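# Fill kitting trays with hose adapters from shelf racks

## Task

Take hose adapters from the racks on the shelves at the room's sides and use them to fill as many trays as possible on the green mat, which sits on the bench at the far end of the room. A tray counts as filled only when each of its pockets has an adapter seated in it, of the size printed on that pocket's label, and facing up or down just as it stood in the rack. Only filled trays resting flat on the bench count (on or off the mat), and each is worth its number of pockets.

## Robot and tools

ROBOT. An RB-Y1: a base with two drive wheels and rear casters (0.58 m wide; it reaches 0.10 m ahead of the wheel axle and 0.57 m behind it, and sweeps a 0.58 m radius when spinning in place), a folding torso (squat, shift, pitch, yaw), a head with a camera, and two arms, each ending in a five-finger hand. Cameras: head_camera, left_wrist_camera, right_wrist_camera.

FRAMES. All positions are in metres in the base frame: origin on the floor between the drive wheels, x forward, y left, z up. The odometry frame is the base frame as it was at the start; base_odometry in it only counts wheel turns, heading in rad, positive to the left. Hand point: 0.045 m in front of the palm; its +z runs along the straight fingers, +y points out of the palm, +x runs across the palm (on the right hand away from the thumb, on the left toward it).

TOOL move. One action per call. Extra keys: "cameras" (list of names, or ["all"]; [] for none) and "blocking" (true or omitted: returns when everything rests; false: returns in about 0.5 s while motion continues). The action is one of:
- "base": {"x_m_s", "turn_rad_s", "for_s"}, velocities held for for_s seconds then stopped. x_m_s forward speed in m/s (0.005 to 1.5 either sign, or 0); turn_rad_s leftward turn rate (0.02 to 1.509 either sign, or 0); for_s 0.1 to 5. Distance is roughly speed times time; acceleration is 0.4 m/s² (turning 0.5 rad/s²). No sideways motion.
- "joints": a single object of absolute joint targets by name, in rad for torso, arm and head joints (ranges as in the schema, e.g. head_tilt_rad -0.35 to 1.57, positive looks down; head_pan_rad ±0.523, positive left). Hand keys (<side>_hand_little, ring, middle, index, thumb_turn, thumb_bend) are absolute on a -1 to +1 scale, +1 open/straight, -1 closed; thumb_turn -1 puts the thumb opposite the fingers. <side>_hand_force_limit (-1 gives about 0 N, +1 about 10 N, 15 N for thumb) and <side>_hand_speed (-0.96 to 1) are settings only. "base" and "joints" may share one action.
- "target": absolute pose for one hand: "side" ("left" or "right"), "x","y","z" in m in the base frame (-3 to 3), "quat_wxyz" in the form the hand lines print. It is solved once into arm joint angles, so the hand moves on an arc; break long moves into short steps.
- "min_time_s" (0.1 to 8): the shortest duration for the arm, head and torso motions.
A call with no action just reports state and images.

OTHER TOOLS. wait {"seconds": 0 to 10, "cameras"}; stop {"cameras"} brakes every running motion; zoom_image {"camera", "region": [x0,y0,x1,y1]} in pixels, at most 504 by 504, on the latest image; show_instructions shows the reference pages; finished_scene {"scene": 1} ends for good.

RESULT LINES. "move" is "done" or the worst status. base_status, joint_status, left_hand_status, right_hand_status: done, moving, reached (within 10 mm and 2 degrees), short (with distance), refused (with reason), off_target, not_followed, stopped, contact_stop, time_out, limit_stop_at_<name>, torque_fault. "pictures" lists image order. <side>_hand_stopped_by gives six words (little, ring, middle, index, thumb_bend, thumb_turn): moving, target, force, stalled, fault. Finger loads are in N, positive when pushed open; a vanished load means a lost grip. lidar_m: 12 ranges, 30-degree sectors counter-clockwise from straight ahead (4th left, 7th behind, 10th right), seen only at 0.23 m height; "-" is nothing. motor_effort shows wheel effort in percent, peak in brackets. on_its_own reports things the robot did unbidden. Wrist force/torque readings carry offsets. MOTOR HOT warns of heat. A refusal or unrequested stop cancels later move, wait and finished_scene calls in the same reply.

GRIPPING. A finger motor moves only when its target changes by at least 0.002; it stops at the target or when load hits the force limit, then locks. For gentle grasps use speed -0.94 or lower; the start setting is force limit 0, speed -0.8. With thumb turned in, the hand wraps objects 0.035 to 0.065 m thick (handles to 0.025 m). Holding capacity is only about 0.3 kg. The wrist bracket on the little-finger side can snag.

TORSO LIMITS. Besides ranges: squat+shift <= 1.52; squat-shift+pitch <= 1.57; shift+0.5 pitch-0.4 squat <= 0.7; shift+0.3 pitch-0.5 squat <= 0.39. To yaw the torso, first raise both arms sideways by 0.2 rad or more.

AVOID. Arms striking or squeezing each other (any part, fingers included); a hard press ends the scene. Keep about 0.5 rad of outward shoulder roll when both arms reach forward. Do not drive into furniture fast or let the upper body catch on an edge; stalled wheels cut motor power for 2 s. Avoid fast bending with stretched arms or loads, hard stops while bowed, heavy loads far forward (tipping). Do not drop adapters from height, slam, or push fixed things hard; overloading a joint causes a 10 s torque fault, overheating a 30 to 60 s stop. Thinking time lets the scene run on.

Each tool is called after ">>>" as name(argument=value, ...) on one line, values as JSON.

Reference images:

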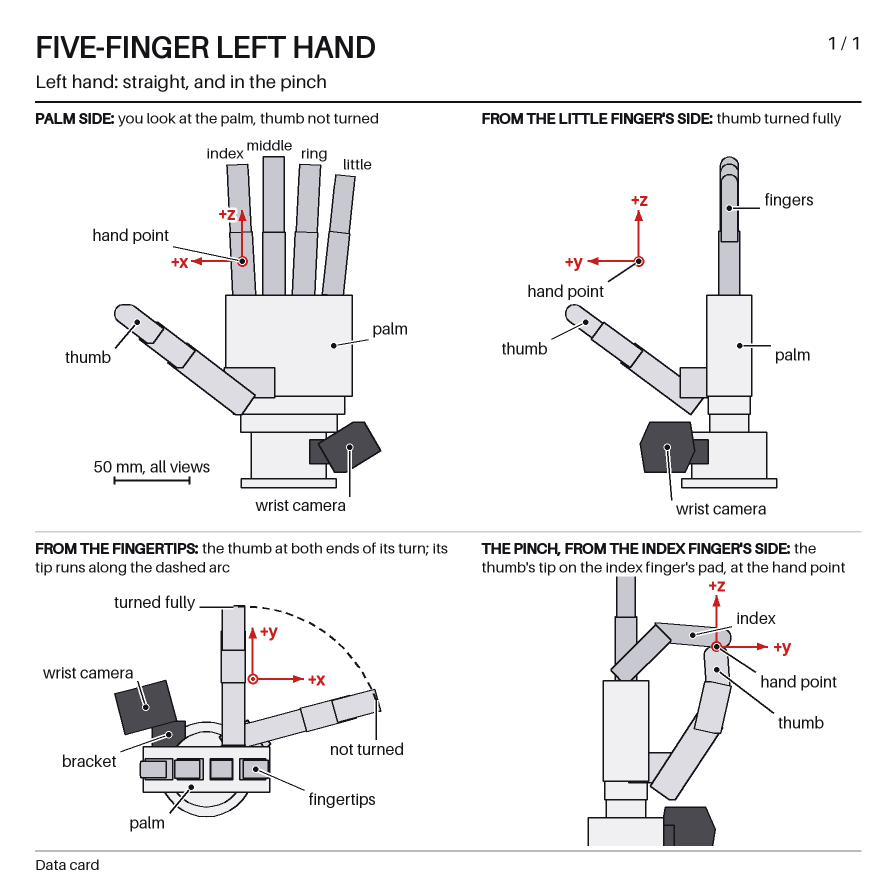

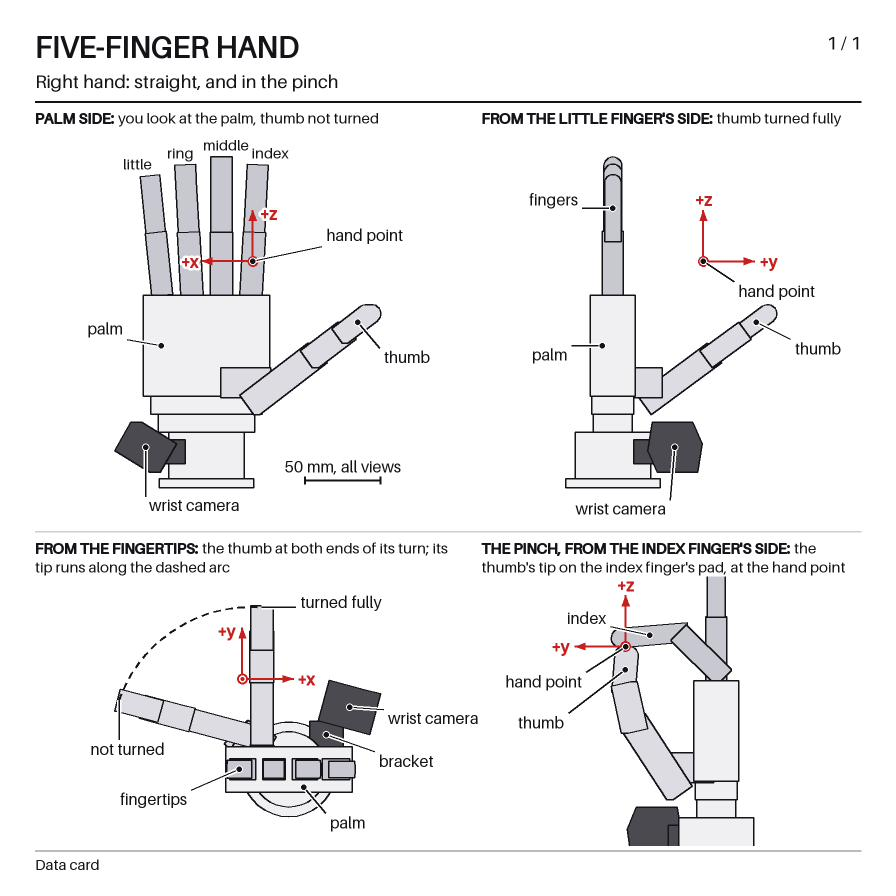

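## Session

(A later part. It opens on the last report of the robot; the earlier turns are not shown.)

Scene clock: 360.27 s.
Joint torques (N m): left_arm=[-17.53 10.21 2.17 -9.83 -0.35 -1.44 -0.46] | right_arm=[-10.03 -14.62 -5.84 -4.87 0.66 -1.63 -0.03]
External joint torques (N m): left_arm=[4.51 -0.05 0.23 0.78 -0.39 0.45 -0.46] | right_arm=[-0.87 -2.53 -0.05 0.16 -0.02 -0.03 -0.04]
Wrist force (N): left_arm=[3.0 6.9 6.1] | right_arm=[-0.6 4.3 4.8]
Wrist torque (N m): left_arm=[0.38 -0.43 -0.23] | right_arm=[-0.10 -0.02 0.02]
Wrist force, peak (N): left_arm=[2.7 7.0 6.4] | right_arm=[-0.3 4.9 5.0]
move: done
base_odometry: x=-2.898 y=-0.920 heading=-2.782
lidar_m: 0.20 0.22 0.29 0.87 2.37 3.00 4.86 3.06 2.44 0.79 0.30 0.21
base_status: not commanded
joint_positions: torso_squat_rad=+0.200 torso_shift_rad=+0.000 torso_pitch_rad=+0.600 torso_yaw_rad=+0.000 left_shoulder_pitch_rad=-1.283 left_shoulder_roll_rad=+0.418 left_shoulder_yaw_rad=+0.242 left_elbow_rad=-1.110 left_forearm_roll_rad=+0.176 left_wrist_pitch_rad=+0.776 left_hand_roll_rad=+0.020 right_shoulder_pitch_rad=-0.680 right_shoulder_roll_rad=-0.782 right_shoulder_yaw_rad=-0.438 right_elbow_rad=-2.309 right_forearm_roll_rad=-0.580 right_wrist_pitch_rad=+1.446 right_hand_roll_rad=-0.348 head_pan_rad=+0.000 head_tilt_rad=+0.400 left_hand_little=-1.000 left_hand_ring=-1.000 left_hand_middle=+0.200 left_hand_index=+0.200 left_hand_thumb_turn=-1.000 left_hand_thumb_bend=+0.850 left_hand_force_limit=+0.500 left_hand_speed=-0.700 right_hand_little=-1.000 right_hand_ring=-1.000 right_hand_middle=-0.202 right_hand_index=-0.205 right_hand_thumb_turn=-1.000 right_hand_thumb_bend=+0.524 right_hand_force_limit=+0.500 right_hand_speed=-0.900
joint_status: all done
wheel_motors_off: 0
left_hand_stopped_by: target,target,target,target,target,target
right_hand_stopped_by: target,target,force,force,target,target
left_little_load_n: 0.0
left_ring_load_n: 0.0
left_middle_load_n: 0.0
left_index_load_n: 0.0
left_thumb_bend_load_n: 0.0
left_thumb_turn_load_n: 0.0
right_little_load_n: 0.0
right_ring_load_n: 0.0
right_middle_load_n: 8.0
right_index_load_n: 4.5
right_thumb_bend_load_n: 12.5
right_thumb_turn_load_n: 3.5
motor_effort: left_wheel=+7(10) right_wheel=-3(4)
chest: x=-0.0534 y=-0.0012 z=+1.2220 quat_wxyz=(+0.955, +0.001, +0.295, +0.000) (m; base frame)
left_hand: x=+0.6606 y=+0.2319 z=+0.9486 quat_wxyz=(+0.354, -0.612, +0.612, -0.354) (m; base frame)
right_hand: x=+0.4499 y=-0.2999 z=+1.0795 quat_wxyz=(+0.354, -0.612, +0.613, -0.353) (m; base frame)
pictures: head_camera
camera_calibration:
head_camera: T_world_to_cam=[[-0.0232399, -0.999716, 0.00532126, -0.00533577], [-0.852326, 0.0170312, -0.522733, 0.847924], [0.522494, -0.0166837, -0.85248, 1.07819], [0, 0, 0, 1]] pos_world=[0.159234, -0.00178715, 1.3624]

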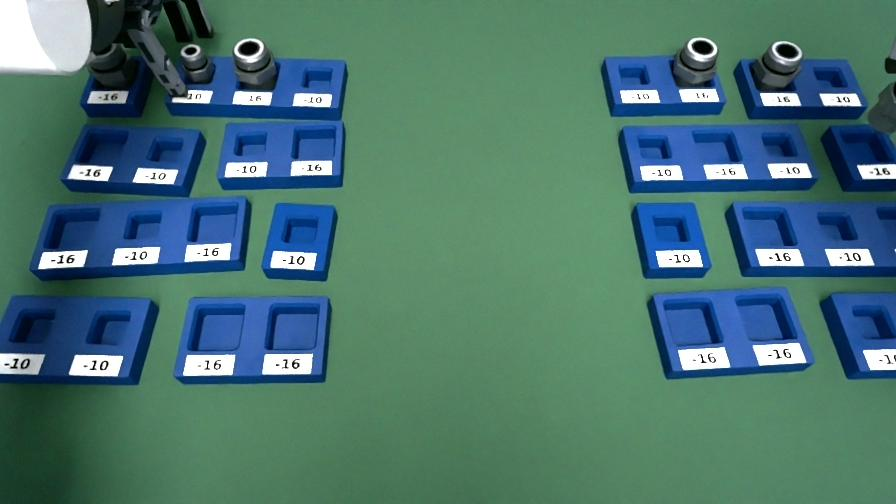

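>>> move(target={"side": "left", "x": 0.652, "y": 0.2325, "z": 1.02, "quat_wxyz": [0.3536, -0.6124, 0.6124, -0.3536]})

>>> move(target={"side": "right", "x": 0.615, "y": -0.398, "z": 1.01, "quat_wxyz": [0.3536, -0.6124, 0.6124, -0.3536]})

>>> move(target={"side": "right", "x": 0.6349, "y": -0.3975, "z": 0.940, "quat_wxyz": [0.3536, -0.6124, 0.6124, -0.3536]}, cameras=["head_camera", "right_wrist_camera"])

>>> zoom_image(camera="head_camera", region=[750, 20, 890, 120])

Scene clock: 361.63 s.
Joint torques (N m): left_arm=[-18.58 10.27 3.49 -9.98 -0.07 -1.69 0.2] | right_arm=[-9.67 -14.77 -6.07 -4.83 0.68 -1.75 -0.02]
External joint torques (N m): left_arm=[3.43 -0.19 1.18 0.07 -0.06 0.2 0.2] | right_arm=[-0.51 -2.68 -0.28 0.2 0 -0.15 -0.02]
Wrist force (N): left_arm=[3.2 6.7 6.1] | right_arm=[-1.1 4.3 3.9]
Wrist torque (N m): left_arm=[0.34 -0.45 -0.18] | right_arm=[-0.08 0.08 -0.02]
Wrist force, peak (N): left_arm=[3.2 8.4 6.9] | right_arm=[-1.4 4.6 5.3]
move: done
base_odometry: x=-2.898 y=-0.920 heading=-2.782
lidar_m: 0.20 0.22 0.30 0.87 2.36 3.01 4.86 3.05 2.45 0.81 0.30 0.21
base_status: not commanded
joint_positions: torso_squat_rad=+0.200 torso_shift_rad=+0.000 torso_pitch_rad=+0.600 torso_yaw_rad=+0.000 left_shoulder_pitch_rad=-1.318 left_shoulder_roll_rad=+0.460 left_shoulder_yaw_rad=+0.248 left_elbow_rad=-1.312 left_forearm_roll_rad=+0.183 left_wrist_pitch_rad=+1.021 left_hand_roll_rad=+0.051 right_shoulder_pitch_rad=-0.680 right_shoulder_roll_rad=-0.782 right_shoulder_yaw_rad=-0.438 right_elbow_rad=-2.309 right_forearm_roll_rad=-0.580 right_wrist_pitch_rad=+1.446 right_hand_roll_rad=-0.348 head_pan_rad=+0.000 head_tilt_rad=+0.400 left_hand_little=-1.000 left_hand_ring=-1.000 left_hand_middle=+0.200 left_hand_index=+0.200 left_hand_thumb_turn=-1.000 left_hand_thumb_bend=+0.850 left_hand_force_limit=+0.500 left_hand_speed=-0.700 right_hand_little=-1.000 right_hand_ring=-1.000 right_hand_middle=-0.202 right_hand_index=-0.205 right_hand_thumb_turn=-1.000 right_hand_thumb_bend=+0.524 right_hand_force_limit=+0.500 right_hand_speed=-0.900
joint_status: all done
wheel_motors_off: 0
left_hand_stopped_by: target,target,target,target,target,target
right_hand_stopped_by: target,target,force,force,target,target
left_little_load_n: 0.0
left_ring_load_n: -0.5
left_middle_load_n: 0.0
left_index_load_n: 0.0
left_thumb_bend_load_n: 0.0
left_thumb_turn_load_n: 0.0
right_little_load_n: 0.0
right_ring_load_n: 0.0
right_middle_load_n: 8.0
right_index_load_n: 4.5
right_thumb_bend_load_n: 12.5
right_thumb_turn_load_n: 3.5
motor_effort: left_wheel=+8(10) right_wheel=-3(4)
chest: x=-0.0534 y=-0.0012 z=+1.2219 quat_wxyz=(+0.955, +0.001, +0.295, +0.000) (m; base frame)
left_hand: x=+0.6523 y=+0.2325 z=+1.0201 quat_wxyz=(+0.354, -0.612, +0.612, -0.354) (m; base frame)
left_hand_status: reached (checked arc, planned for 0.5 s): 0 mm and 0.0 deg off.
right_hand: x=+0.4499 y=-0.2998 z=+1.0795 quat_wxyz=(+0.353, -0.612, +0.613, -0.353) (m; base frame)
pictures: none

Scene clock: 363.43 s.
Joint torques (N m): left_arm=[-18.24 10.44 2.79 -10.08 -0.06 -1.67 0.1] | right_arm=[-16.86 -19.5 -4.19 -8.32 -0.08 -1.53 -0.47]
External joint torques (N m): left_arm=[3.77 -0.02 0.47 -0.03 -0.05 0.21 0.11] | right_arm=[-0.52 -3.18 0.59 0.06 -0.03 0.16 -0.47]
Wrist force (N): left_arm=[2.8 6.9 6.3] | right_arm=[-0.3 3.9 4.9]
Wrist torque (N m): left_arm=[0.36 -0.37 -0.22] | right_arm=[-0.23 -0.07 0.02]
Wrist force, peak (N): left_arm=[2.7 7.0 6.3] | right_arm=[-0.4 4.5 6.3]
move: done
base_odometry: x=-2.898 y=-0.920 heading=-2.782
lidar_m: 0.20 0.21 0.30 0.88 2.37 3.01 4.85 3.07 2.45 0.80 0.29 0.22
base_status: not commanded
joint_positions: torso_squat_rad=+0.200 torso_shift_rad=+0.000 torso_pitch_rad=+0.600 torso_yaw_rad=+0.000 left_shoulder_pitch_rad=-1.318 left_shoulder_roll_rad=+0.460 left_shoulder_yaw_rad=+0.248 left_elbow_rad=-1.312 left_forearm_roll_rad=+0.183 left_wrist_pitch_rad=+1.021 left_hand_roll_rad=+0.051 right_shoulder_pitch_rad=-1.101 right_shoulder_roll_rad=-0.816 right_shoulder_yaw_rad=-0.321 right_elbow_rad=-1.232 right_forearm_roll_rad=-0.691 right_wrist_pitch_rad=+0.911 right_hand_roll_rad=+0.180 head_pan_rad=+0.000 head_tilt_rad=+0.400 left_hand_little=-1.000 left_hand_ring=-1.000 left_hand_middle=+0.200 left_hand_index=+0.200 left_hand_thumb_turn=-1.000 left_hand_thumb_bend=+0.850 left_hand_force_limit=+0.500 left_hand_speed=-0.700 right_hand_little=-1.000 right_hand_ring=-1.000 right_hand_middle=-0.202 right_hand_index=-0.205 right_hand_thumb_turn=-1.000 right_hand_thumb_bend=+0.524 right_hand_force_limit=+0.500 right_hand_speed=-0.900
joint_status: all done
wheel_motors_off: 0
left_hand_stopped_by: target,target,target,target,target,target
right_hand_stopped_by: target,target,force,force,target,target
left_little_load_n: 0.0
left_ring_load_n: 0.0
left_middle_load_n: 0.0
left_index_load_n: 0.0
left_thumb_bend_load_n: 0.0
left_thumb_turn_load_n: 0.0
right_little_load_n: 0.0
right_ring_load_n: 0.0
right_middle_load_n: 8.0
right_index_load_n: 4.5
right_thumb_bend_load_n: 12.5
right_thumb_turn_load_n: 3.5
motor_effort: left_wheel=+8(12) right_wheel=-4(5)
chest: x=-0.0533 y=-0.0012 z=+1.2219 quat_wxyz=(+0.955, +0.001, +0.295, +0.000) (m; base frame)
left_hand: x=+0.6523 y=+0.2326 z=+1.0200 quat_wxyz=(+0.354, -0.612, +0.612, -0.354) (m; base frame)
right_hand: x=+0.6147 y=-0.3978 z=+1.0100 quat_wxyz=(+0.353, -0.612, +0.613, -0.355) (m; base frame)
right_hand_status: reached (checked arc, planned for 1.2 s): 0 mm and 0.2 deg off.
pictures: none

Scene clock: 364.77 s.
Joint torques (N m): left_arm=[-18.35 11.27 3.05 -10.09 -0.2 -1.64 0.34] | right_arm=[-11.3 -15.68 -1.29 -3.54 1.37 -0.32 0.27]
External joint torques (N m): left_arm=[3.67 0.82 0.74 -0.04 -0.18 0.25 0.35] | right_arm=[6.19 0.09 2.25 5.39 1.57 1.28 0.26]
Wrist force (N): left_arm=[3.0 6.7 6.3] | right_arm=[-5.4 -6.0 -4.4]
Wrist torque (N m): left_arm=[0.33 -0.42 -0.21] | right_arm=[-0.46 0.26 -0.05]
Wrist force, peak (N): left_arm=[3.4 6.7 6.5] | right_arm=[-7.0 -14.2 -12.1]
move: done
base_odometry: x=-2.898 y=-0.920 heading=-2.782
lidar_m: 0.20 0.21 0.31 0.87 2.36 3.00 4.85 3.07 2.45 0.80 0.29 0.21
base_status: not commanded
joint_positions: torso_squat_rad=+0.200 torso_shift_rad=+0.000 torso_pitch_rad=+0.599 torso_yaw_rad=+0.000 left_shoulder_pitch_rad=-1.318 left_shoulder_roll_rad=+0.460 left_shoulder_yaw_rad=+0.248 left_elbow_rad=-1.312 left_forearm_roll_rad=+0.183 left_wrist_pitch_rad=+1.021 left_hand_roll_rad=+0.051 right_shoulder_pitch_rad=-1.172 right_shoulder_roll_rad=-0.744 right_shoulder_yaw_rad=-0.290 right_elbow_rad=-0.929 right_forearm_roll_rad=-0.748 right_wrist_pitch_rad=+0.679 right_hand_roll_rad=+0.374 head_pan_rad=+0.000 head_tilt_rad=+0.400 left_hand_little=-1.000 left_hand_ring=-1.000 left_hand_middle=+0.200 left_hand_index=+0.200 left_hand_thumb_turn=-1.000 left_hand_thumb_bend=+0.850 left_hand_force_limit=+0.500 left_hand_speed=-0.700 right_hand_little=-1.000 right_hand_ring=-1.000 right_hand_middle=-0.203 right_hand_index=-0.205 right_hand_thumb_turn=-0.999 right_hand_thumb_bend=+0.524 right_hand_force_limit=+0.500 right_hand_speed=-0.900
joint_status: all done
wheel_motors_off: 0
left_hand_stopped_by: target,target,target,target,target,target
right_hand_stopped_by: target,target,force,force,target,target
left_little_load_n: 0.0
left_ring_load_n: 0.0
left_middle_load_n: 0.0
left_index_load_n: 0.0
left_thumb_bend_load_n: 0.0
left_thumb_turn_load_n: 0.0
right_little_load_n: 0.0
right_ring_load_n: 0.0
right_middle_load_n: 3.0
right_index_load_n: 10.0
right_thumb_bend_load_n: 14.0
right_thumb_turn_load_n: 6.0
motor_effort: left_wheel=+10(14) right_wheel=-4(6)
chest: x=-0.0537 y=-0.0010 z=+1.2221 quat_wxyz=(+0.955, +0.001, +0.295, +0.000) (m; base frame)
left_hand: x=+0.6520 y=+0.2327 z=+1.0206 quat_wxyz=(+0.354, -0.612, +0.612, -0.354) (m; base frame)
right_hand: x=+0.6350 y=-0.3971 z=+0.9428 quat_wxyz=(+0.353, -0.610, +0.613, -0.357) (m; base frame)
right_hand_status: reached (checked arc, planned for 0.6 s): 3 mm and 0.5 deg off.
pictures: head_camera, right_wrist_camera
camera_calibration:
head_camera: T_world_to_cam=[[-0.0231405, -0.999716, 0.00571994, -0.00550369], [-0.852026, 0.0167283, -0.523232, 0.848311], [0.522987, -0.0169814, -0.852171, 1.07808], [0, 0, 0, 1]] pos_world=[0.158833, -0.00138554, 1.36261]
right_wrist_camera: T_world_to_cam=[[-0.510041, -0.274447, -0.815191, 0.981382], [-0.55005, 0.83269, 0.0638113, 0.619327], [0.661289, 0.480942, -0.575666, 0.425267], [0, 0, 0, 1]] pos_world=[0.559981, -0.450899, 1.00531]

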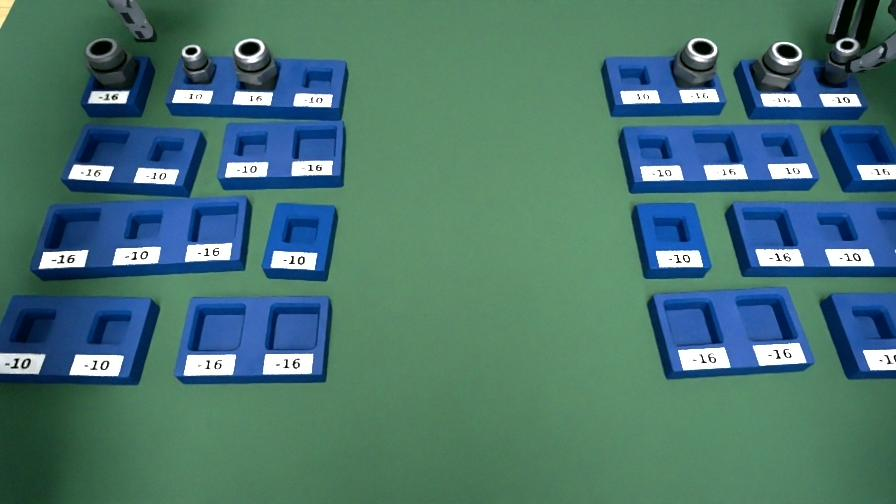

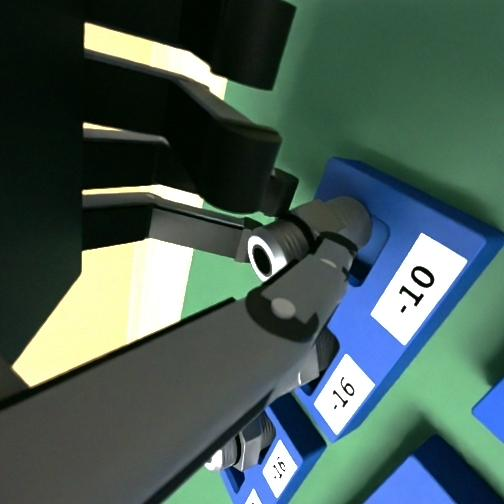

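Scaled by 3.600 from the camera's 896x504 image, which has a finer 1280x720 frame.

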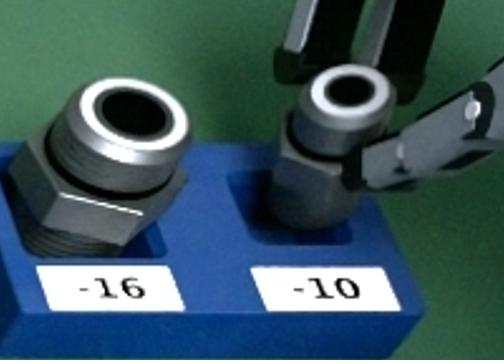

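>>> move(target={"side": "right", "x": 0.6349, "y": -0.3935, "z": 0.952, "quat_wxyz": [0.3536, -0.6124, 0.6124, -0.3536]}, cameras=["head_camera", "right_wrist_camera"])

>>> zoom_image(camera="head_camera", region=[750, 20, 890, 120])

Scene clock: 365.67 s.
Joint torques (N m): left_arm=[-18.92 10.71 2.67 -10.03 -0.19 -1.57 -0.06] | right_arm=[-18.09 -18.45 -2.9 -8.51 -0.24 -1.6 -0.12]
External joint torques (N m): left_arm=[3.09 0.24 0.35 0.03 -0.17 0.32 -0.05] | right_arm=[-0.51 -2.69 0.73 0.39 -0.05 0.01 -0.12]
Wrist force (N): left_arm=[3.1 6.7 6.1] | right_arm=[-1.3 3.7 4.0]
Wrist torque (N m): left_arm=[0.33 -0.43 -0.20] | right_arm=[-0.12 0.15 -0.23]
Wrist force, peak (N): left_arm=[2.8 6.9 6.5] | right_arm=[-6.3 -8.0 -5.9]
move: done
base_odometry: x=-2.898 y=-0.920 heading=-2.782
lidar_m: 0.19 0.21 0.29 0.88 2.37 3.00 4.85 3.06 2.45 0.80 0.30 0.21
base_status: not commanded
joint_positions: torso_squat_rad=+0.200 torso_shift_rad=+0.000 torso_pitch_rad=+0.600 torso_yaw_rad=+0.000 left_shoulder_pitch_rad=-1.318 left_shoulder_roll_rad=+0.460 left_shoulder_yaw_rad=+0.248 left_elbow_rad=-1.312 left_forearm_roll_rad=+0.183 left_wrist_pitch_rad=+1.021 left_hand_roll_rad=+0.051 right_shoulder_pitch_rad=-1.179 right_shoulder_roll_rad=-0.752 right_shoulder_yaw_rad=-0.287 right_elbow_rad=-0.952 right_forearm_roll_rad=-0.738 right_wrist_pitch_rad=+0.713 right_hand_roll_rad=+0.352 head_pan_rad=+0.000 head_tilt_rad=+0.400 left_hand_little=-1.000 left_hand_ring=-1.000 left_hand_middle=+0.200 left_hand_index=+0.200 left_hand_thumb_turn=-1.000 left_hand_thumb_bend=+0.850 left_hand_force_limit=+0.500 left_hand_speed=-0.700 right_hand_little=-1.000 right_hand_ring=-1.000 right_hand_middle=-0.203 right_hand_index=-0.205 right_hand_thumb_turn=-1.000 right_hand_thumb_bend=+0.524 right_hand_force_limit=+0.500 right_hand_speed=-0.900
joint_status: all done
wheel_motors_off: 0
left_hand_stopped_by: target,target,target,target,target,target
right_hand_stopped_by: target,target,force,force,target,target
left_little_load_n: 0.0
left_ring_load_n: 0.0
left_middle_load_n: 0.0
left_index_load_n: 0.0
left_thumb_bend_load_n: 0.0
left_thumb_turn_load_n: 0.0
right_little_load_n: 0.0
right_ring_load_n: 0.0
right_middle_load_n: 0.0
right_index_load_n: 9.0
right_thumb_bend_load_n: 10.0
right_thumb_turn_load_n: -1.0
motor_effort: left_wheel=+10(10) right_wheel=-4(5)
chest: x=-0.0534 y=-0.0011 z=+1.2220 quat_wxyz=(+0.955, +0.001, +0.295, +0.000) (m; base frame)
left_hand: x=+0.6523 y=+0.2326 z=+1.0201 quat_wxyz=(+0.354, -0.612, +0.612, -0.354) (m; base frame)
right_hand: x=+0.6353 y=-0.3938 z=+0.9508 quat_wxyz=(+0.354, -0.612, +0.613, -0.353) (m; base frame)
right_hand_status: reached (checked arc, planned for 0.2 s): 1 mm and 0.1 deg off.
pictures: head_camera, right_wrist_camera
camera_calibration:
head_camera: T_world_to_cam=[[-0.0232049, -0.999716, 0.00545806, -0.00532491], [-0.852355, 0.0169307, -0.522689, 0.847951], [0.522449, -0.0167812, -0.852506, 1.07819], [0, 0, 0, 1]] pos_world=[0.159334, -0.00158662, 1.3624]
right_wrist_camera: T_world_to_cam=[[-0.513669, -0.274906, -0.812755, 0.988828], [-0.555201, 0.828715, 0.0705876, 0.611529], [0.654138, 0.487502, -0.578313, 0.437612], [0, 0, 0, 1]] pos_world=[0.561193, -0.448285, 1.01359]

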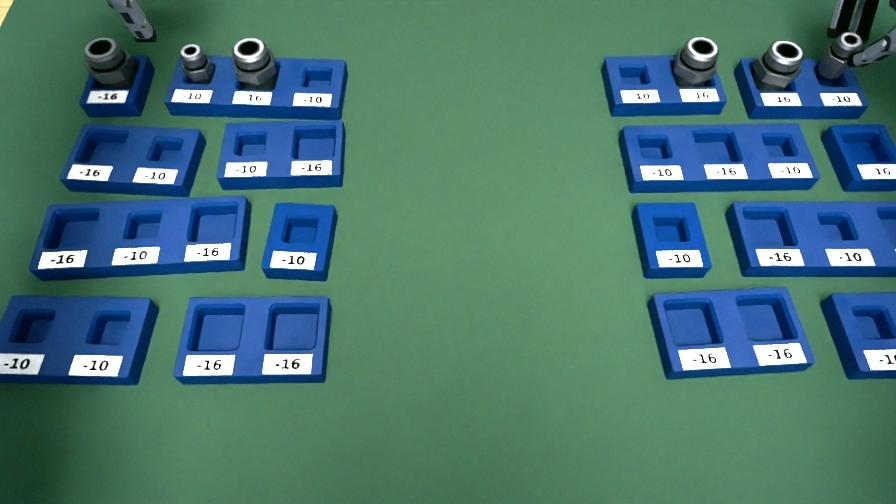

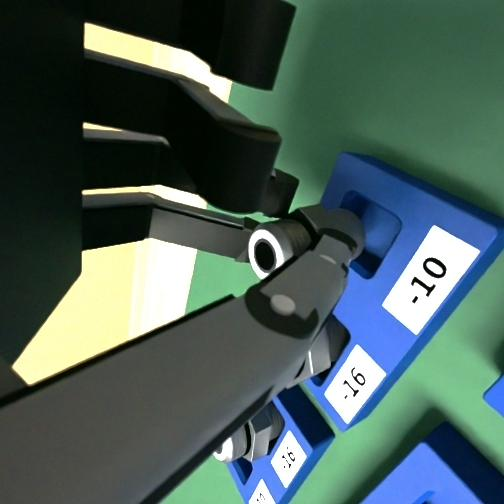

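Scaled by 3.600 from the camera's 896x504 image, which has a finer 1280x720 frame.

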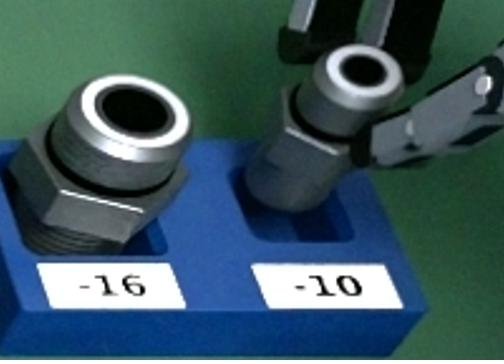

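>>> move(target={"side": "right", "x": 0.6345, "y": -0.4003, "z": 0.946, "quat_wxyz": [0.3536, -0.6124, 0.6124, -0.3536]}, cameras=["head_camera"])

>>> zoom_image(camera="head_camera", region=[750, 20, 890, 120])

Scene clock: 367.33 s.
Joint torques (N m): left_arm=[-18.34 10.6 2.92 -10.23 -0.2 -1.46 0.12] | right_arm=[-18.4 -19.12 -3.9 -8.71 -0.26 -1.71 -0.28]
External joint torques (N m): left_arm=[3.67 0.14 0.61 -0.18 -0.19 0.42 0.13] | right_arm=[-0.93 -3.2 -0.33 0.19 -0.05 -0.12 -0.29]
Wrist force (N): left_arm=[2.7 6.5 6.0] | right_arm=[-0.9 4.4 4.4]
Wrist torque (N m): left_arm=[0.32 -0.39 -0.20] | right_arm=[-0.02 0.06 0.02]
Wrist force, peak (N): left_arm=[3.0 6.7 6.5] | right_arm=[-0.2 4.4 5.8]
move: done
base_odometry: x=-2.898 y=-0.920 heading=-2.782
lidar_m: 0.20 0.21 0.30 0.86 2.38 3.00 4.85 3.07 2.45 0.81 0.30 0.22
base_status: not commanded
joint_positions: torso_squat_rad=+0.200 torso_shift_rad=+0.000 torso_pitch_rad=+0.600 torso_yaw_rad=+0.000 left_shoulder_pitch_rad=-1.318 left_shoulder_roll_rad=+0.460 left_shoulder_yaw_rad=+0.248 left_elbow_rad=-1.312 left_forearm_roll_rad=+0.183 left_wrist_pitch_rad=+1.021 left_hand_roll_rad=+0.051 right_shoulder_pitch_rad=-1.177 right_shoulder_roll_rad=-0.757 right_shoulder_yaw_rad=-0.292 right_elbow_rad=-0.924 right_forearm_roll_rad=-0.764 right_wrist_pitch_rad=+0.696 right_hand_roll_rad=+0.385 head_pan_rad=+0.000 head_tilt_rad=+0.400 left_hand_little=-1.000 left_hand_ring=-1.000 left_hand_middle=+0.200 left_hand_index=+0.200 left_hand_thumb_turn=-1.000 left_hand_thumb_bend=+0.850 left_hand_force_limit=+0.500 left_hand_speed=-0.700 right_hand_little=-1.000 right_hand_ring=-1.000 right_hand_middle=-0.203 right_hand_index=-0.205 right_hand_thumb_turn=-1.000 right_hand_thumb_bend=+0.524 right_hand_force_limit=+0.500 right_hand_speed=-0.900
joint_status: all done
wheel_motors_off: 0
left_hand_stopped_by: target,target,target,target,target,target
right_hand_stopped_by: target,target,force,force,target,target
left_little_load_n: 0.0
left_ring_load_n: 0.0
left_middle_load_n: 0.0
left_index_load_n: 0.0
left_thumb_bend_load_n: 0.0
left_thumb_turn_load_n: 0.0
right_little_load_n: 0.0
right_ring_load_n: 0.0
right_middle_load_n: 0.0
right_index_load_n: 9.5
right_thumb_bend_load_n: 10.0
right_thumb_turn_load_n: -1.0
motor_effort: left_wheel=+6(8) right_wheel=-4(5)
chest: x=-0.0534 y=-0.0012 z=+1.2220 quat_wxyz=(+0.955, +0.001, +0.295, +0.000) (m; base frame)
left_hand: x=+0.6523 y=+0.2325 z=+1.0201 quat_wxyz=(+0.354, -0.612, +0.612, -0.354) (m; base frame)
right_hand: x=+0.6340 y=-0.4002 z=+0.9457 quat_wxyz=(+0.353, -0.612, +0.613, -0.354) (m; base frame)
right_hand_status: reached (checked arc, planned for 0.2 s): 1 mm and 0.1 deg off.
pictures: head_camera
camera_calibration:
head_camera: T_world_to_cam=[[-0.0232043, -0.999716, 0.00546139, -0.00542895], [-0.8524, 0.0169299, -0.522616, 0.847808], [0.522375, -0.0167822, -0.85255, 1.07817], [0, 0, 0, 1]] pos_world=[0.159335, -0.00168661, 1.3623]

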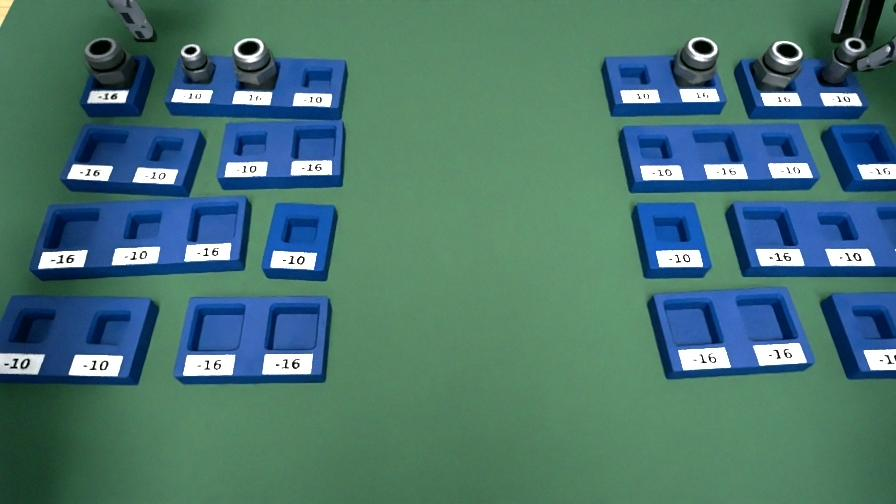

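Scaled by 3.600 from the camera's 896x504 image, which has a finer 1280x720 frame.

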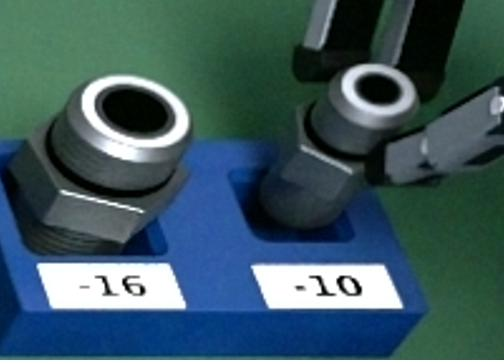

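>>> move(target={"side": "right", "x": 0.6345, "y": -0.4003, "z": 0.938, "quat_wxyz": [0.3536, -0.6124, 0.6124, -0.3536]})

>>> move(target={"side": "right", "x": 0.6345, "y": -0.4003, "z": 0.9325, "quat_wxyz": [0.3536, -0.6124, 0.6124, -0.3536]}, cameras=["head_camera"])

>>> zoom_image(camera="head_camera", region=[750, 20, 890, 120])

Scene clock: 368.23 s.
Joint torques (N m): left_arm=[-18.18 10.7 2.83 -9.87 -0.29 -1.66 0.14] | right_arm=[-18.61 -18.73 -3.64 -8.98 -0.36 -1.75 -0.12]
External joint torques (N m): left_arm=[3.83 0.24 0.52 0.19 -0.27 0.23 0.15] | right_arm=[-1.13 -2.85 -0.17 -0.08 -0.13 -0.18 -0.13]
Wrist force (N): left_arm=[2.8 6.3 6.0] | right_arm=[-1.6 3.8 4.6]
Wrist torque (N m): left_arm=[0.32 -0.40 -0.21] | right_arm=[-0.16 0.09 0.00]
Wrist force, peak (N): left_arm=[3.3 6.8 6.5] | right_arm=[-1.5 5.1 5.5]
move: done
base_odometry: x=-2.898 y=-0.920 heading=-2.782
lidar_m: 0.19 0.21 0.30 0.88 2.37 3.00 4.85 3.06 2.43 0.79 0.29 0.21
base_status: not commanded
joint_positions: torso_squat_rad=+0.200 torso_shift_rad=+0.000 torso_pitch_rad=+0.600 torso_yaw_rad=+0.000 left_shoulder_pitch_rad=-1.318 left_shoulder_roll_rad=+0.460 left_shoulder_yaw_rad=+0.248 left_elbow_rad=-1.312 left_forearm_roll_rad=+0.183 left_wrist_pitch_rad=+1.021 left_hand_roll_rad=+0.051 right_shoulder_pitch_rad=-1.179 right_shoulder_roll_rad=-0.750 right_shoulder_yaw_rad=-0.291 right_elbow_rad=-0.897 right_forearm_roll_rad=-0.779 right_wrist_pitch_rad=+0.673 right_hand_roll_rad=+0.412 head_pan_rad=+0.000 head_tilt_rad=+0.400 left_hand_little=-1.000 left_hand_ring=-1.000 left_hand_middle=+0.200 left_hand_index=+0.200 left_hand_thumb_turn=-1.000 left_hand_thumb_bend=+0.850 left_hand_force_limit=+0.500 left_hand_speed=-0.700 right_hand_little=-1.000 right_hand_ring=-1.000 right_hand_middle=-0.203 right_hand_index=-0.205 right_hand_thumb_turn=-1.000 right_hand_thumb_bend=+0.524 right_hand_force_limit=+0.500 right_hand_speed=-0.900
joint_status: all done
wheel_motors_off: 0
left_hand_stopped_by: target,target,target,target,target,target
right_hand_stopped_by: target,target,force,force,target,target
left_little_load_n: 0.0
left_ring_load_n: 0.0
left_middle_load_n: 0.0
left_index_load_n: 0.0
left_thumb_bend_load_n: 0.0
left_thumb_turn_load_n: 0.5
right_little_load_n: 0.0
right_ring_load_n: 0.0
right_middle_load_n: 0.0
right_index_load_n: 9.5
right_thumb_bend_load_n: 10.0
right_thumb_turn_load_n: -1.0
motor_effort: left_wheel=+10(10) right_wheel=-5(5)
chest: x=-0.0533 y=-0.0011 z=+1.2219 quat_wxyz=(+0.955, +0.001, +0.295, +0.000) (m; base frame)
left_hand: x=+0.6523 y=+0.2326 z=+1.0200 quat_wxyz=(+0.354, -0.612, +0.612, -0.354) (m; base frame)
right_hand: x=+0.6339 y=-0.4001 z=+0.9377 quat_wxyz=(+0.353, -0.612, +0.613, -0.354) (m; base frame)
right_hand_status: reached (checked arc, planned for 0.2 s): 1 mm and 0.1 deg off.
pictures: none

Scene clock: 368.77 s.
Joint torques (N m): left_arm=[-18.4 10.43 2.25 -9.92 -0.27 -1.69 0.26] | right_arm=[-18.12 -17.91 -3.16 -8.18 -0.21 -1.48 -0.03]
External joint torques (N m): left_arm=[3.61 -0.04 -0.07 0.14 -0.25 0.19 0.27] | right_arm=[-0.6 -2.08 0.21 0.76 0.03 0.08 -0.03]
Wrist force (N): left_arm=[2.8 6.7 5.9] | right_arm=[-0.8 3.8 3.8]
Wrist torque (N m): left_arm=[0.36 -0.37 -0.22] | right_arm=[-0.06 0.00 -0.01]
Wrist force, peak (N): left_arm=[3.1 7.1 6.2] | right_arm=[-2.1 4.1 4.7]
move: done
base_odometry: x=-2.898 y=-0.920 heading=-2.782
lidar_m: 0.19 0.22 0.29 0.88 2.36 3.00 4.86 3.06 2.45 0.80 0.31 0.21
base_status: not commanded
joint_positions: torso_squat_rad=+0.200 torso_shift_rad=+0.000 torso_pitch_rad=+0.600 torso_yaw_rad=+0.000 left_shoulder_pitch_rad=-1.318 left_shoulder_roll_rad=+0.460 left_shoulder_yaw_rad=+0.248 left_elbow_rad=-1.312 left_forearm_roll_rad=+0.183 left_wrist_pitch_rad=+1.021 left_hand_roll_rad=+0.051 right_shoulder_pitch_rad=-1.182 right_shoulder_roll_rad=-0.746 right_shoulder_yaw_rad=-0.290 right_elbow_rad=-0.874 right_forearm_roll_rad=-0.793 right_wrist_pitch_rad=+0.656 right_hand_roll_rad=+0.433 head_pan_rad=+0.000 head_tilt_rad=+0.400 left_hand_little=-1.000 left_hand_ring=-1.000 left_hand_middle=+0.200 left_hand_index=+0.200 left_hand_thumb_turn=-1.000 left_hand_thumb_bend=+0.850 left_hand_force_limit=+0.500 left_hand_speed=-0.700 right_hand_little=-1.000 right_hand_ring=-1.000 right_hand_middle=-0.203 right_hand_index=-0.205 right_hand_thumb_turn=-1.000 right_hand_thumb_bend=+0.524 right_hand_force_limit=+0.500 right_hand_speed=-0.900
joint_status: all done
wheel_motors_off: 0
left_hand_stopped_by: target,target,target,target,target,target
right_hand_stopped_by: target,target,force,force,target,target
left_little_load_n: 0.0
left_ring_load_n: 0.0
left_middle_load_n: 0.0
left_index_load_n: 0.0
left_thumb_bend_load_n: 0.5
left_thumb_turn_load_n: 0.0
right_little_load_n: 0.0
right_ring_load_n: 0.0
right_middle_load_n: 0.0
right_index_load_n: 9.5
right_thumb_bend_load_n: 9.5
right_thumb_turn_load_n: -1.0
motor_effort: left_wheel=+7(9) right_wheel=-5(7)
chest: x=-0.0533 y=-0.0011 z=+1.2219 quat_wxyz=(+0.955, +0.001, +0.295, +0.000) (m; base frame)
left_hand: x=+0.6523 y=+0.2326 z=+1.0200 quat_wxyz=(+0.354, -0.612, +0.612, -0.354) (m; base frame)
right_hand: x=+0.6342 y=-0.4002 z=+0.9325 quat_wxyz=(+0.353, -0.612, +0.613, -0.354) (m; base frame)
right_hand_status: reached (checked arc, planned for 0.2 s): 0 mm and 0.1 deg off.
pictures: head_camera
camera_calibration:
head_camera: T_world_to_cam=[[-0.0232035, -0.999716, 0.00546184, -0.00532971], [-0.8524, 0.0169291, -0.522616, 0.847806], [0.522375, -0.0167822, -0.85255, 1.07817], [0, 0, 0, 1]] pos_world=[0.159335, -0.00158661, 1.3623]

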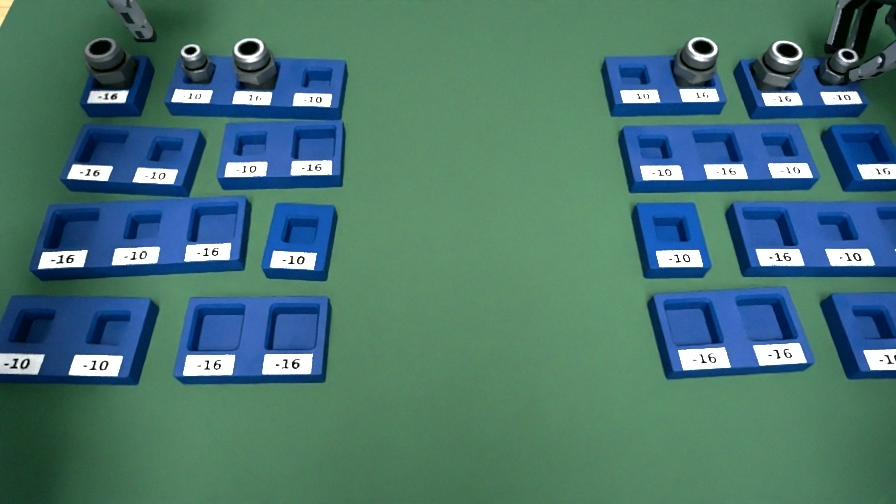

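Scaled by 3.600 from the camera's 896x504 image, which has a finer 1280x720 frame.

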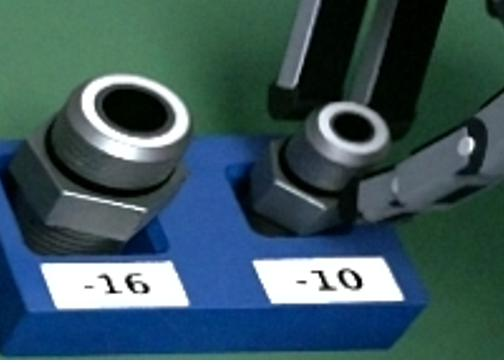

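>>> move(target={"side": "right", "x": 0.6345, "y": -0.4003, "z": 0.9298, "quat_wxyz": [0.3536, -0.6124, 0.6124, -0.3536]})

>>> move(joints={"right_hand_index": 0.2, "right_hand_middle": 0.2, "right_hand_thumb_bend": 0.85, "right_hand_speed": -0.7})

>>> move(target={"side": "right", "x": 0.627, "y": -0.4003, "z": 1.0, "quat_wxyz": [0.3536, -0.6124, 0.6124, -0.3536]}, cameras=["head_camera"])

>>> zoom_image(camera="head_camera", region=[750, 20, 890, 120])

Scene clock: 369.60 s.
Joint torques (N m): left_arm=[-18.63 10.43 2.55 -9.98 -0.19 -1.54 0.18] | right_arm=[-14.12 -15.92 -2.13 -5.66 0.27 -0.13 -0.08]
External joint torques (N m): left_arm=[3.38 -0.03 0.23 0.07 -0.17 0.34 0.19] | right_arm=[3.42 -0.1 1.2 3.25 0.52 1.42 -0.08]
Wrist force (N): left_arm=[2.8 6.8 6.3] | right_arm=[-0.3 -2.5 1.2]
Wrist torque (N m): left_arm=[0.35 -0.37 -0.23] | right_arm=[-0.17 -0.03 -0.04]
Wrist force, peak (N): left_arm=[3.2 6.7 6.4] | right_arm=[-0.4 -7.3 -0.5]
move: done
base_odometry: x=-2.898 y=-0.920 heading=-2.782
lidar_m: 0.20 0.22 0.30 0.87 2.37 3.01 4.85 3.06 2.44 0.79 0.30 0.22
base_status: not commanded
joint_positions: torso_squat_rad=+0.200 torso_shift_rad=+0.000 torso_pitch_rad=+0.600 torso_yaw_rad=+0.000 left_shoulder_pitch_rad=-1.318 left_shoulder_roll_rad=+0.460 left_shoulder_yaw_rad=+0.248 left_elbow_rad=-1.312 left_forearm_roll_rad=+0.183 left_wrist_pitch_rad=+1.021 left_hand_roll_rad=+0.051 right_shoulder_pitch_rad=-1.186 right_shoulder_roll_rad=-0.745 right_shoulder_yaw_rad=-0.290 right_elbow_rad=-0.861 right_forearm_roll_rad=-0.801 right_wrist_pitch_rad=+0.647 right_hand_roll_rad=+0.446 head_pan_rad=+0.000 head_tilt_rad=+0.400 left_hand_little=-1.000 left_hand_ring=-1.000 left_hand_middle=+0.200 left_hand_index=+0.200 left_hand_thumb_turn=-1.000 left_hand_thumb_bend=+0.850 left_hand_force_limit=+0.500 left_hand_speed=-0.700 right_hand_little=-1.000 right_hand_ring=-1.000 right_hand_middle=-0.203 right_hand_index=-0.205 right_hand_thumb_turn=-1.000 right_hand_thumb_bend=+0.524 right_hand_force_limit=+0.500 right_hand_speed=-0.900
joint_status: all done
wheel_motors_off: 0
left_hand_stopped_by: target,target,target,target,target,target
right_hand_stopped_by: target,target,force,force,target,target
left_little_load_n: 0.5
left_ring_load_n: 0.0
left_middle_load_n: 0.0
left_index_load_n: 0.0
left_thumb_bend_load_n: 0.0
left_thumb_turn_load_n: 0.0
right_little_load_n: 0.0
right_ring_load_n: 0.0
right_middle_load_n: 0.0
right_index_load_n: 10.0
right_thumb_bend_load_n: 8.5
right_thumb_turn_load_n: -1.0
motor_effort: left_wheel=+8(10) right_wheel=-4(7)
chest: x=-0.0534 y=-0.0011 z=+1.2220 quat_wxyz=(+0.955, +0.001, +0.295, +0.000) (m; base frame)
left_hand: x=+0.6522 y=+0.2326 z=+1.0202 quat_wxyz=(+0.354, -0.612, +0.612, -0.354) (m; base frame)
right_hand: x=+0.6349 y=-0.4004 z=+0.9310 quat_wxyz=(+0.354, -0.612, +0.612, -0.354) (m; base frame)
right_hand_status: reached (checked arc, planned for 0.1 s): 1 mm and 0.1 deg off.
pictures: none

Scene clock: 370.87 s.
Joint torques (N m): left_arm=[-18.35 10.1 2.59 -10.19 -0.25 -1.58 0.16] | right_arm=[-17.19 -16.95 -2.33 -8.06 -0.09 -1.22 -0.09]
External joint torques (N m): left_arm=[3.65 -0.36 0.28 -0.13 -0.24 0.31 0.17] | right_arm=[0.34 -1.12 1 0.86 0.15 0.33 -0.09]
Wrist force (N): left_arm=[2.7 6.9 6.0] | right_arm=[-0.6 3.1 4.0]
Wrist torque (N m): left_arm=[0.38 -0.38 -0.23] | right_arm=[-0.17 -0.05 -0.01]
Wrist force, peak (N): left_arm=[2.8 6.9 6.6] | right_arm=[-1.3 3.6 4.4]
move: done
base_odometry: x=-2.898 y=-0.920 heading=-2.782
lidar_m: 0.21 0.21 0.30 0.89 2.37 3.01 4.84 3.07 2.44 0.80 0.29 0.21
base_status: not commanded
joint_positions: torso_squat_rad=+0.200 torso_shift_rad=+0.000 torso_pitch_rad=+0.600 torso_yaw_rad=+0.000 left_shoulder_pitch_rad=-1.318 left_shoulder_roll_rad=+0.460 left_shoulder_yaw_rad=+0.248 left_elbow_rad=-1.312 left_forearm_roll_rad=+0.183 left_wrist_pitch_rad=+1.021 left_hand_roll_rad=+0.051 right_shoulder_pitch_rad=-1.185 right_shoulder_roll_rad=-0.744 right_shoulder_yaw_rad=-0.290 right_elbow_rad=-0.861 right_forearm_roll_rad=-0.801 right_wrist_pitch_rad=+0.647 right_hand_roll_rad=+0.446 head_pan_rad=+0.000 head_tilt_rad=+0.400 left_hand_little=-1.000 left_hand_ring=-1.000 left_hand_middle=+0.200 left_hand_index=+0.200 left_hand_thumb_turn=-1.000 left_hand_thumb_bend=+0.850 left_hand_force_limit=+0.500 left_hand_speed=-0.700 right_hand_little=-1.000 right_hand_ring=-1.000 right_hand_middle=+0.200 right_hand_index=+0.200 right_hand_thumb_turn=-1.000 right_hand_thumb_bend=+0.850 right_hand_force_limit=+0.500 right_hand_speed=-0.700
joint_status: all done
wheel_motors_off: 0
left_hand_stopped_by: target,target,target,target,target,target
right_hand_stopped_by: target,target,target,target,target,target
left_little_load_n: 0.0
left_ring_load_n: 0.0
left_middle_load_n: 0.0
left_index_load_n: 0.0
left_thumb_bend_load_n: 0.0
left_thumb_turn_load_n: 0.0
right_little_load_n: 0.0
right_ring_load_n: 0.0
right_middle_load_n: 0.0
right_index_load_n: 0.0
right_thumb_bend_load_n: 0.0
right_thumb_turn_load_n: 0.0
motor_effort: left_wheel=+8(9) right_wheel=-4(5)
chest: x=-0.0534 y=-0.0011 z=+1.2220 quat_wxyz=(+0.955, +0.001, +0.295, +0.000) (m; base frame)
left_hand: x=+0.6523 y=+0.2326 z=+1.0201 quat_wxyz=(+0.354, -0.612, +0.612, -0.354) (m; base frame)
right_hand: x=+0.6345 y=-0.4004 z=+0.9301 quat_wxyz=(+0.353, -0.612, +0.612, -0.354) (m; base frame)
pictures: none

Scene clock: 372.00 s.
Joint torques (N m): left_arm=[-18.23 10.35 2.77 -10.18 -0.1 -1.52 0.34] | right_arm=[-17.09 -18.58 -4.55 -7.91 -0.22 -1.75 0.12]
External joint torques (N m): left_arm=[3.77 -0.12 0.46 -0.13 -0.08 0.36 0.34] | right_arm=[-0.04 -2.26 -0.11 0.65 -0.1 -0.08 0.11]
Wrist force (N): left_arm=[3.1 6.9 6.1] | right_arm=[-0.9 3.2 4.2]
Wrist torque (N m): left_arm=[0.41 -0.44 -0.20] | right_arm=[-0.14 0.01 -0.17]
Wrist force, peak (N): left_arm=[2.8 7.0 6.4] | right_arm=[-0.6 4.5 4.6]
move: done
base_odometry: x=-2.898 y=-0.920 heading=-2.782
lidar_m: 0.20 0.22 0.31 0.87 2.35 3.02 4.84 3.05 2.45 0.78 0.29 0.21
base_status: not commanded
joint_positions: torso_squat_rad=+0.200 torso_shift_rad=+0.000 torso_pitch_rad=+0.600 torso_yaw_rad=+0.000 left_shoulder_pitch_rad=-1.318 left_shoulder_roll_rad=+0.460 left_shoulder_yaw_rad=+0.248 left_elbow_rad=-1.312 left_forearm_roll_rad=+0.183 left_wrist_pitch_rad=+1.021 left_hand_roll_rad=+0.051 right_shoulder_pitch_rad=-1.156 right_shoulder_roll_rad=-0.817 right_shoulder_yaw_rad=-0.296 right_elbow_rad=-1.111 right_forearm_roll_rad=-0.719 right_wrist_pitch_rad=+0.854 right_hand_roll_rad=+0.241 head_pan_rad=+0.000 head_tilt_rad=+0.400 left_hand_little=-1.000 left_hand_ring=-1.000 left_hand_middle=+0.200 left_hand_index=+0.200 left_hand_thumb_turn=-1.000 left_hand_thumb_bend=+0.850 left_hand_force_limit=+0.500 left_hand_speed=-0.700 right_hand_little=-1.000 right_hand_ring=-1.000 right_hand_middle=+0.200 right_hand_index=+0.200 right_hand_thumb_turn=-1.000 right_hand_thumb_bend=+0.850 right_hand_force_limit=+0.500 right_hand_speed=-0.700
joint_status: all done
wheel_motors_off: 0
left_hand_stopped_by: target,target,target,target,target,target
right_hand_stopped_by: target,target,target,target,target,target
left_little_load_n: 0.0
left_ring_load_n: 0.0
left_middle_load_n: 0.0
left_index_load_n: 0.0
left_thumb_bend_load_n: 0.0
left_thumb_turn_load_n: 0.0
right_little_load_n: 0.0
right_ring_load_n: 0.0
right_middle_load_n: 0.0
right_index_load_n: 0.0
right_thumb_bend_load_n: 0.0
right_thumb_turn_load_n: 0.0
motor_effort: left_wheel=+7(9) right_wheel=-3(5)
chest: x=-0.0534 y=-0.0011 z=+1.2220 quat_wxyz=(+0.955, +0.001, +0.295, +0.000) (m; base frame)
left_hand: x=+0.6523 y=+0.2326 z=+1.0201 quat_wxyz=(+0.354, -0.612, +0.612, -0.354) (m; base frame)
right_hand: x=+0.6270 y=-0.4003 z=+0.9999 quat_wxyz=(+0.354, -0.613, +0.612, -0.353) (m; base frame)
right_hand_status: reached (checked arc, planned for 0.6 s): 0 mm and 0.1 deg off.
pictures: head_camera
camera_calibration:
head_camera: T_world_to_cam=[[-0.0232043, -0.999716, 0.00546139, -0.00532898], [-0.8524, 0.0169299, -0.522616, 0.847806], [0.522375, -0.0167822, -0.85255, 1.07817], [0, 0, 0, 1]] pos_world=[0.159335, -0.00158661, 1.3623]

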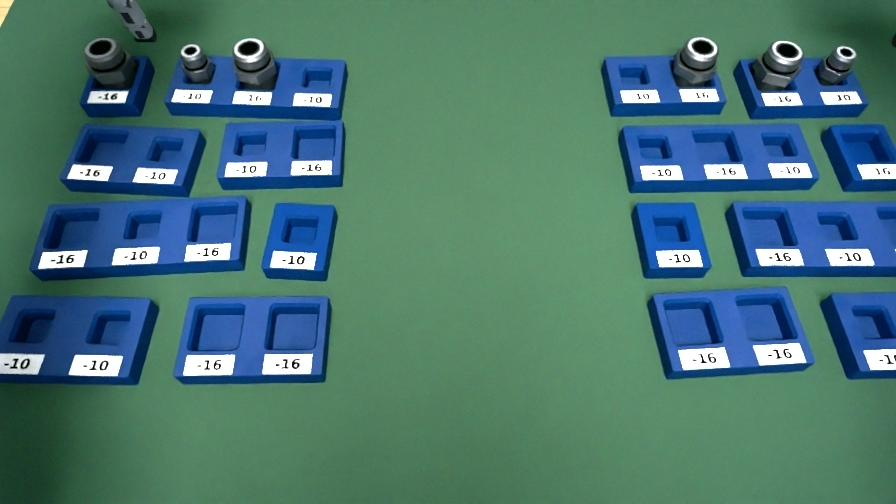

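Scaled by 3.600 from the camera's 896x504 image, which has a finer 1280x720 frame.

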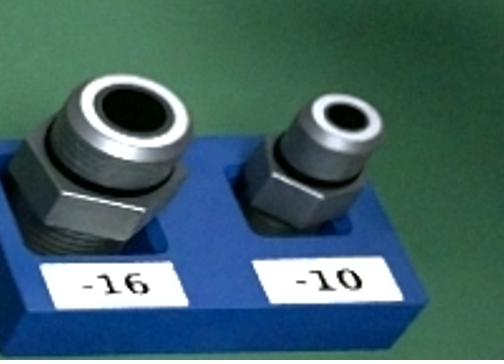

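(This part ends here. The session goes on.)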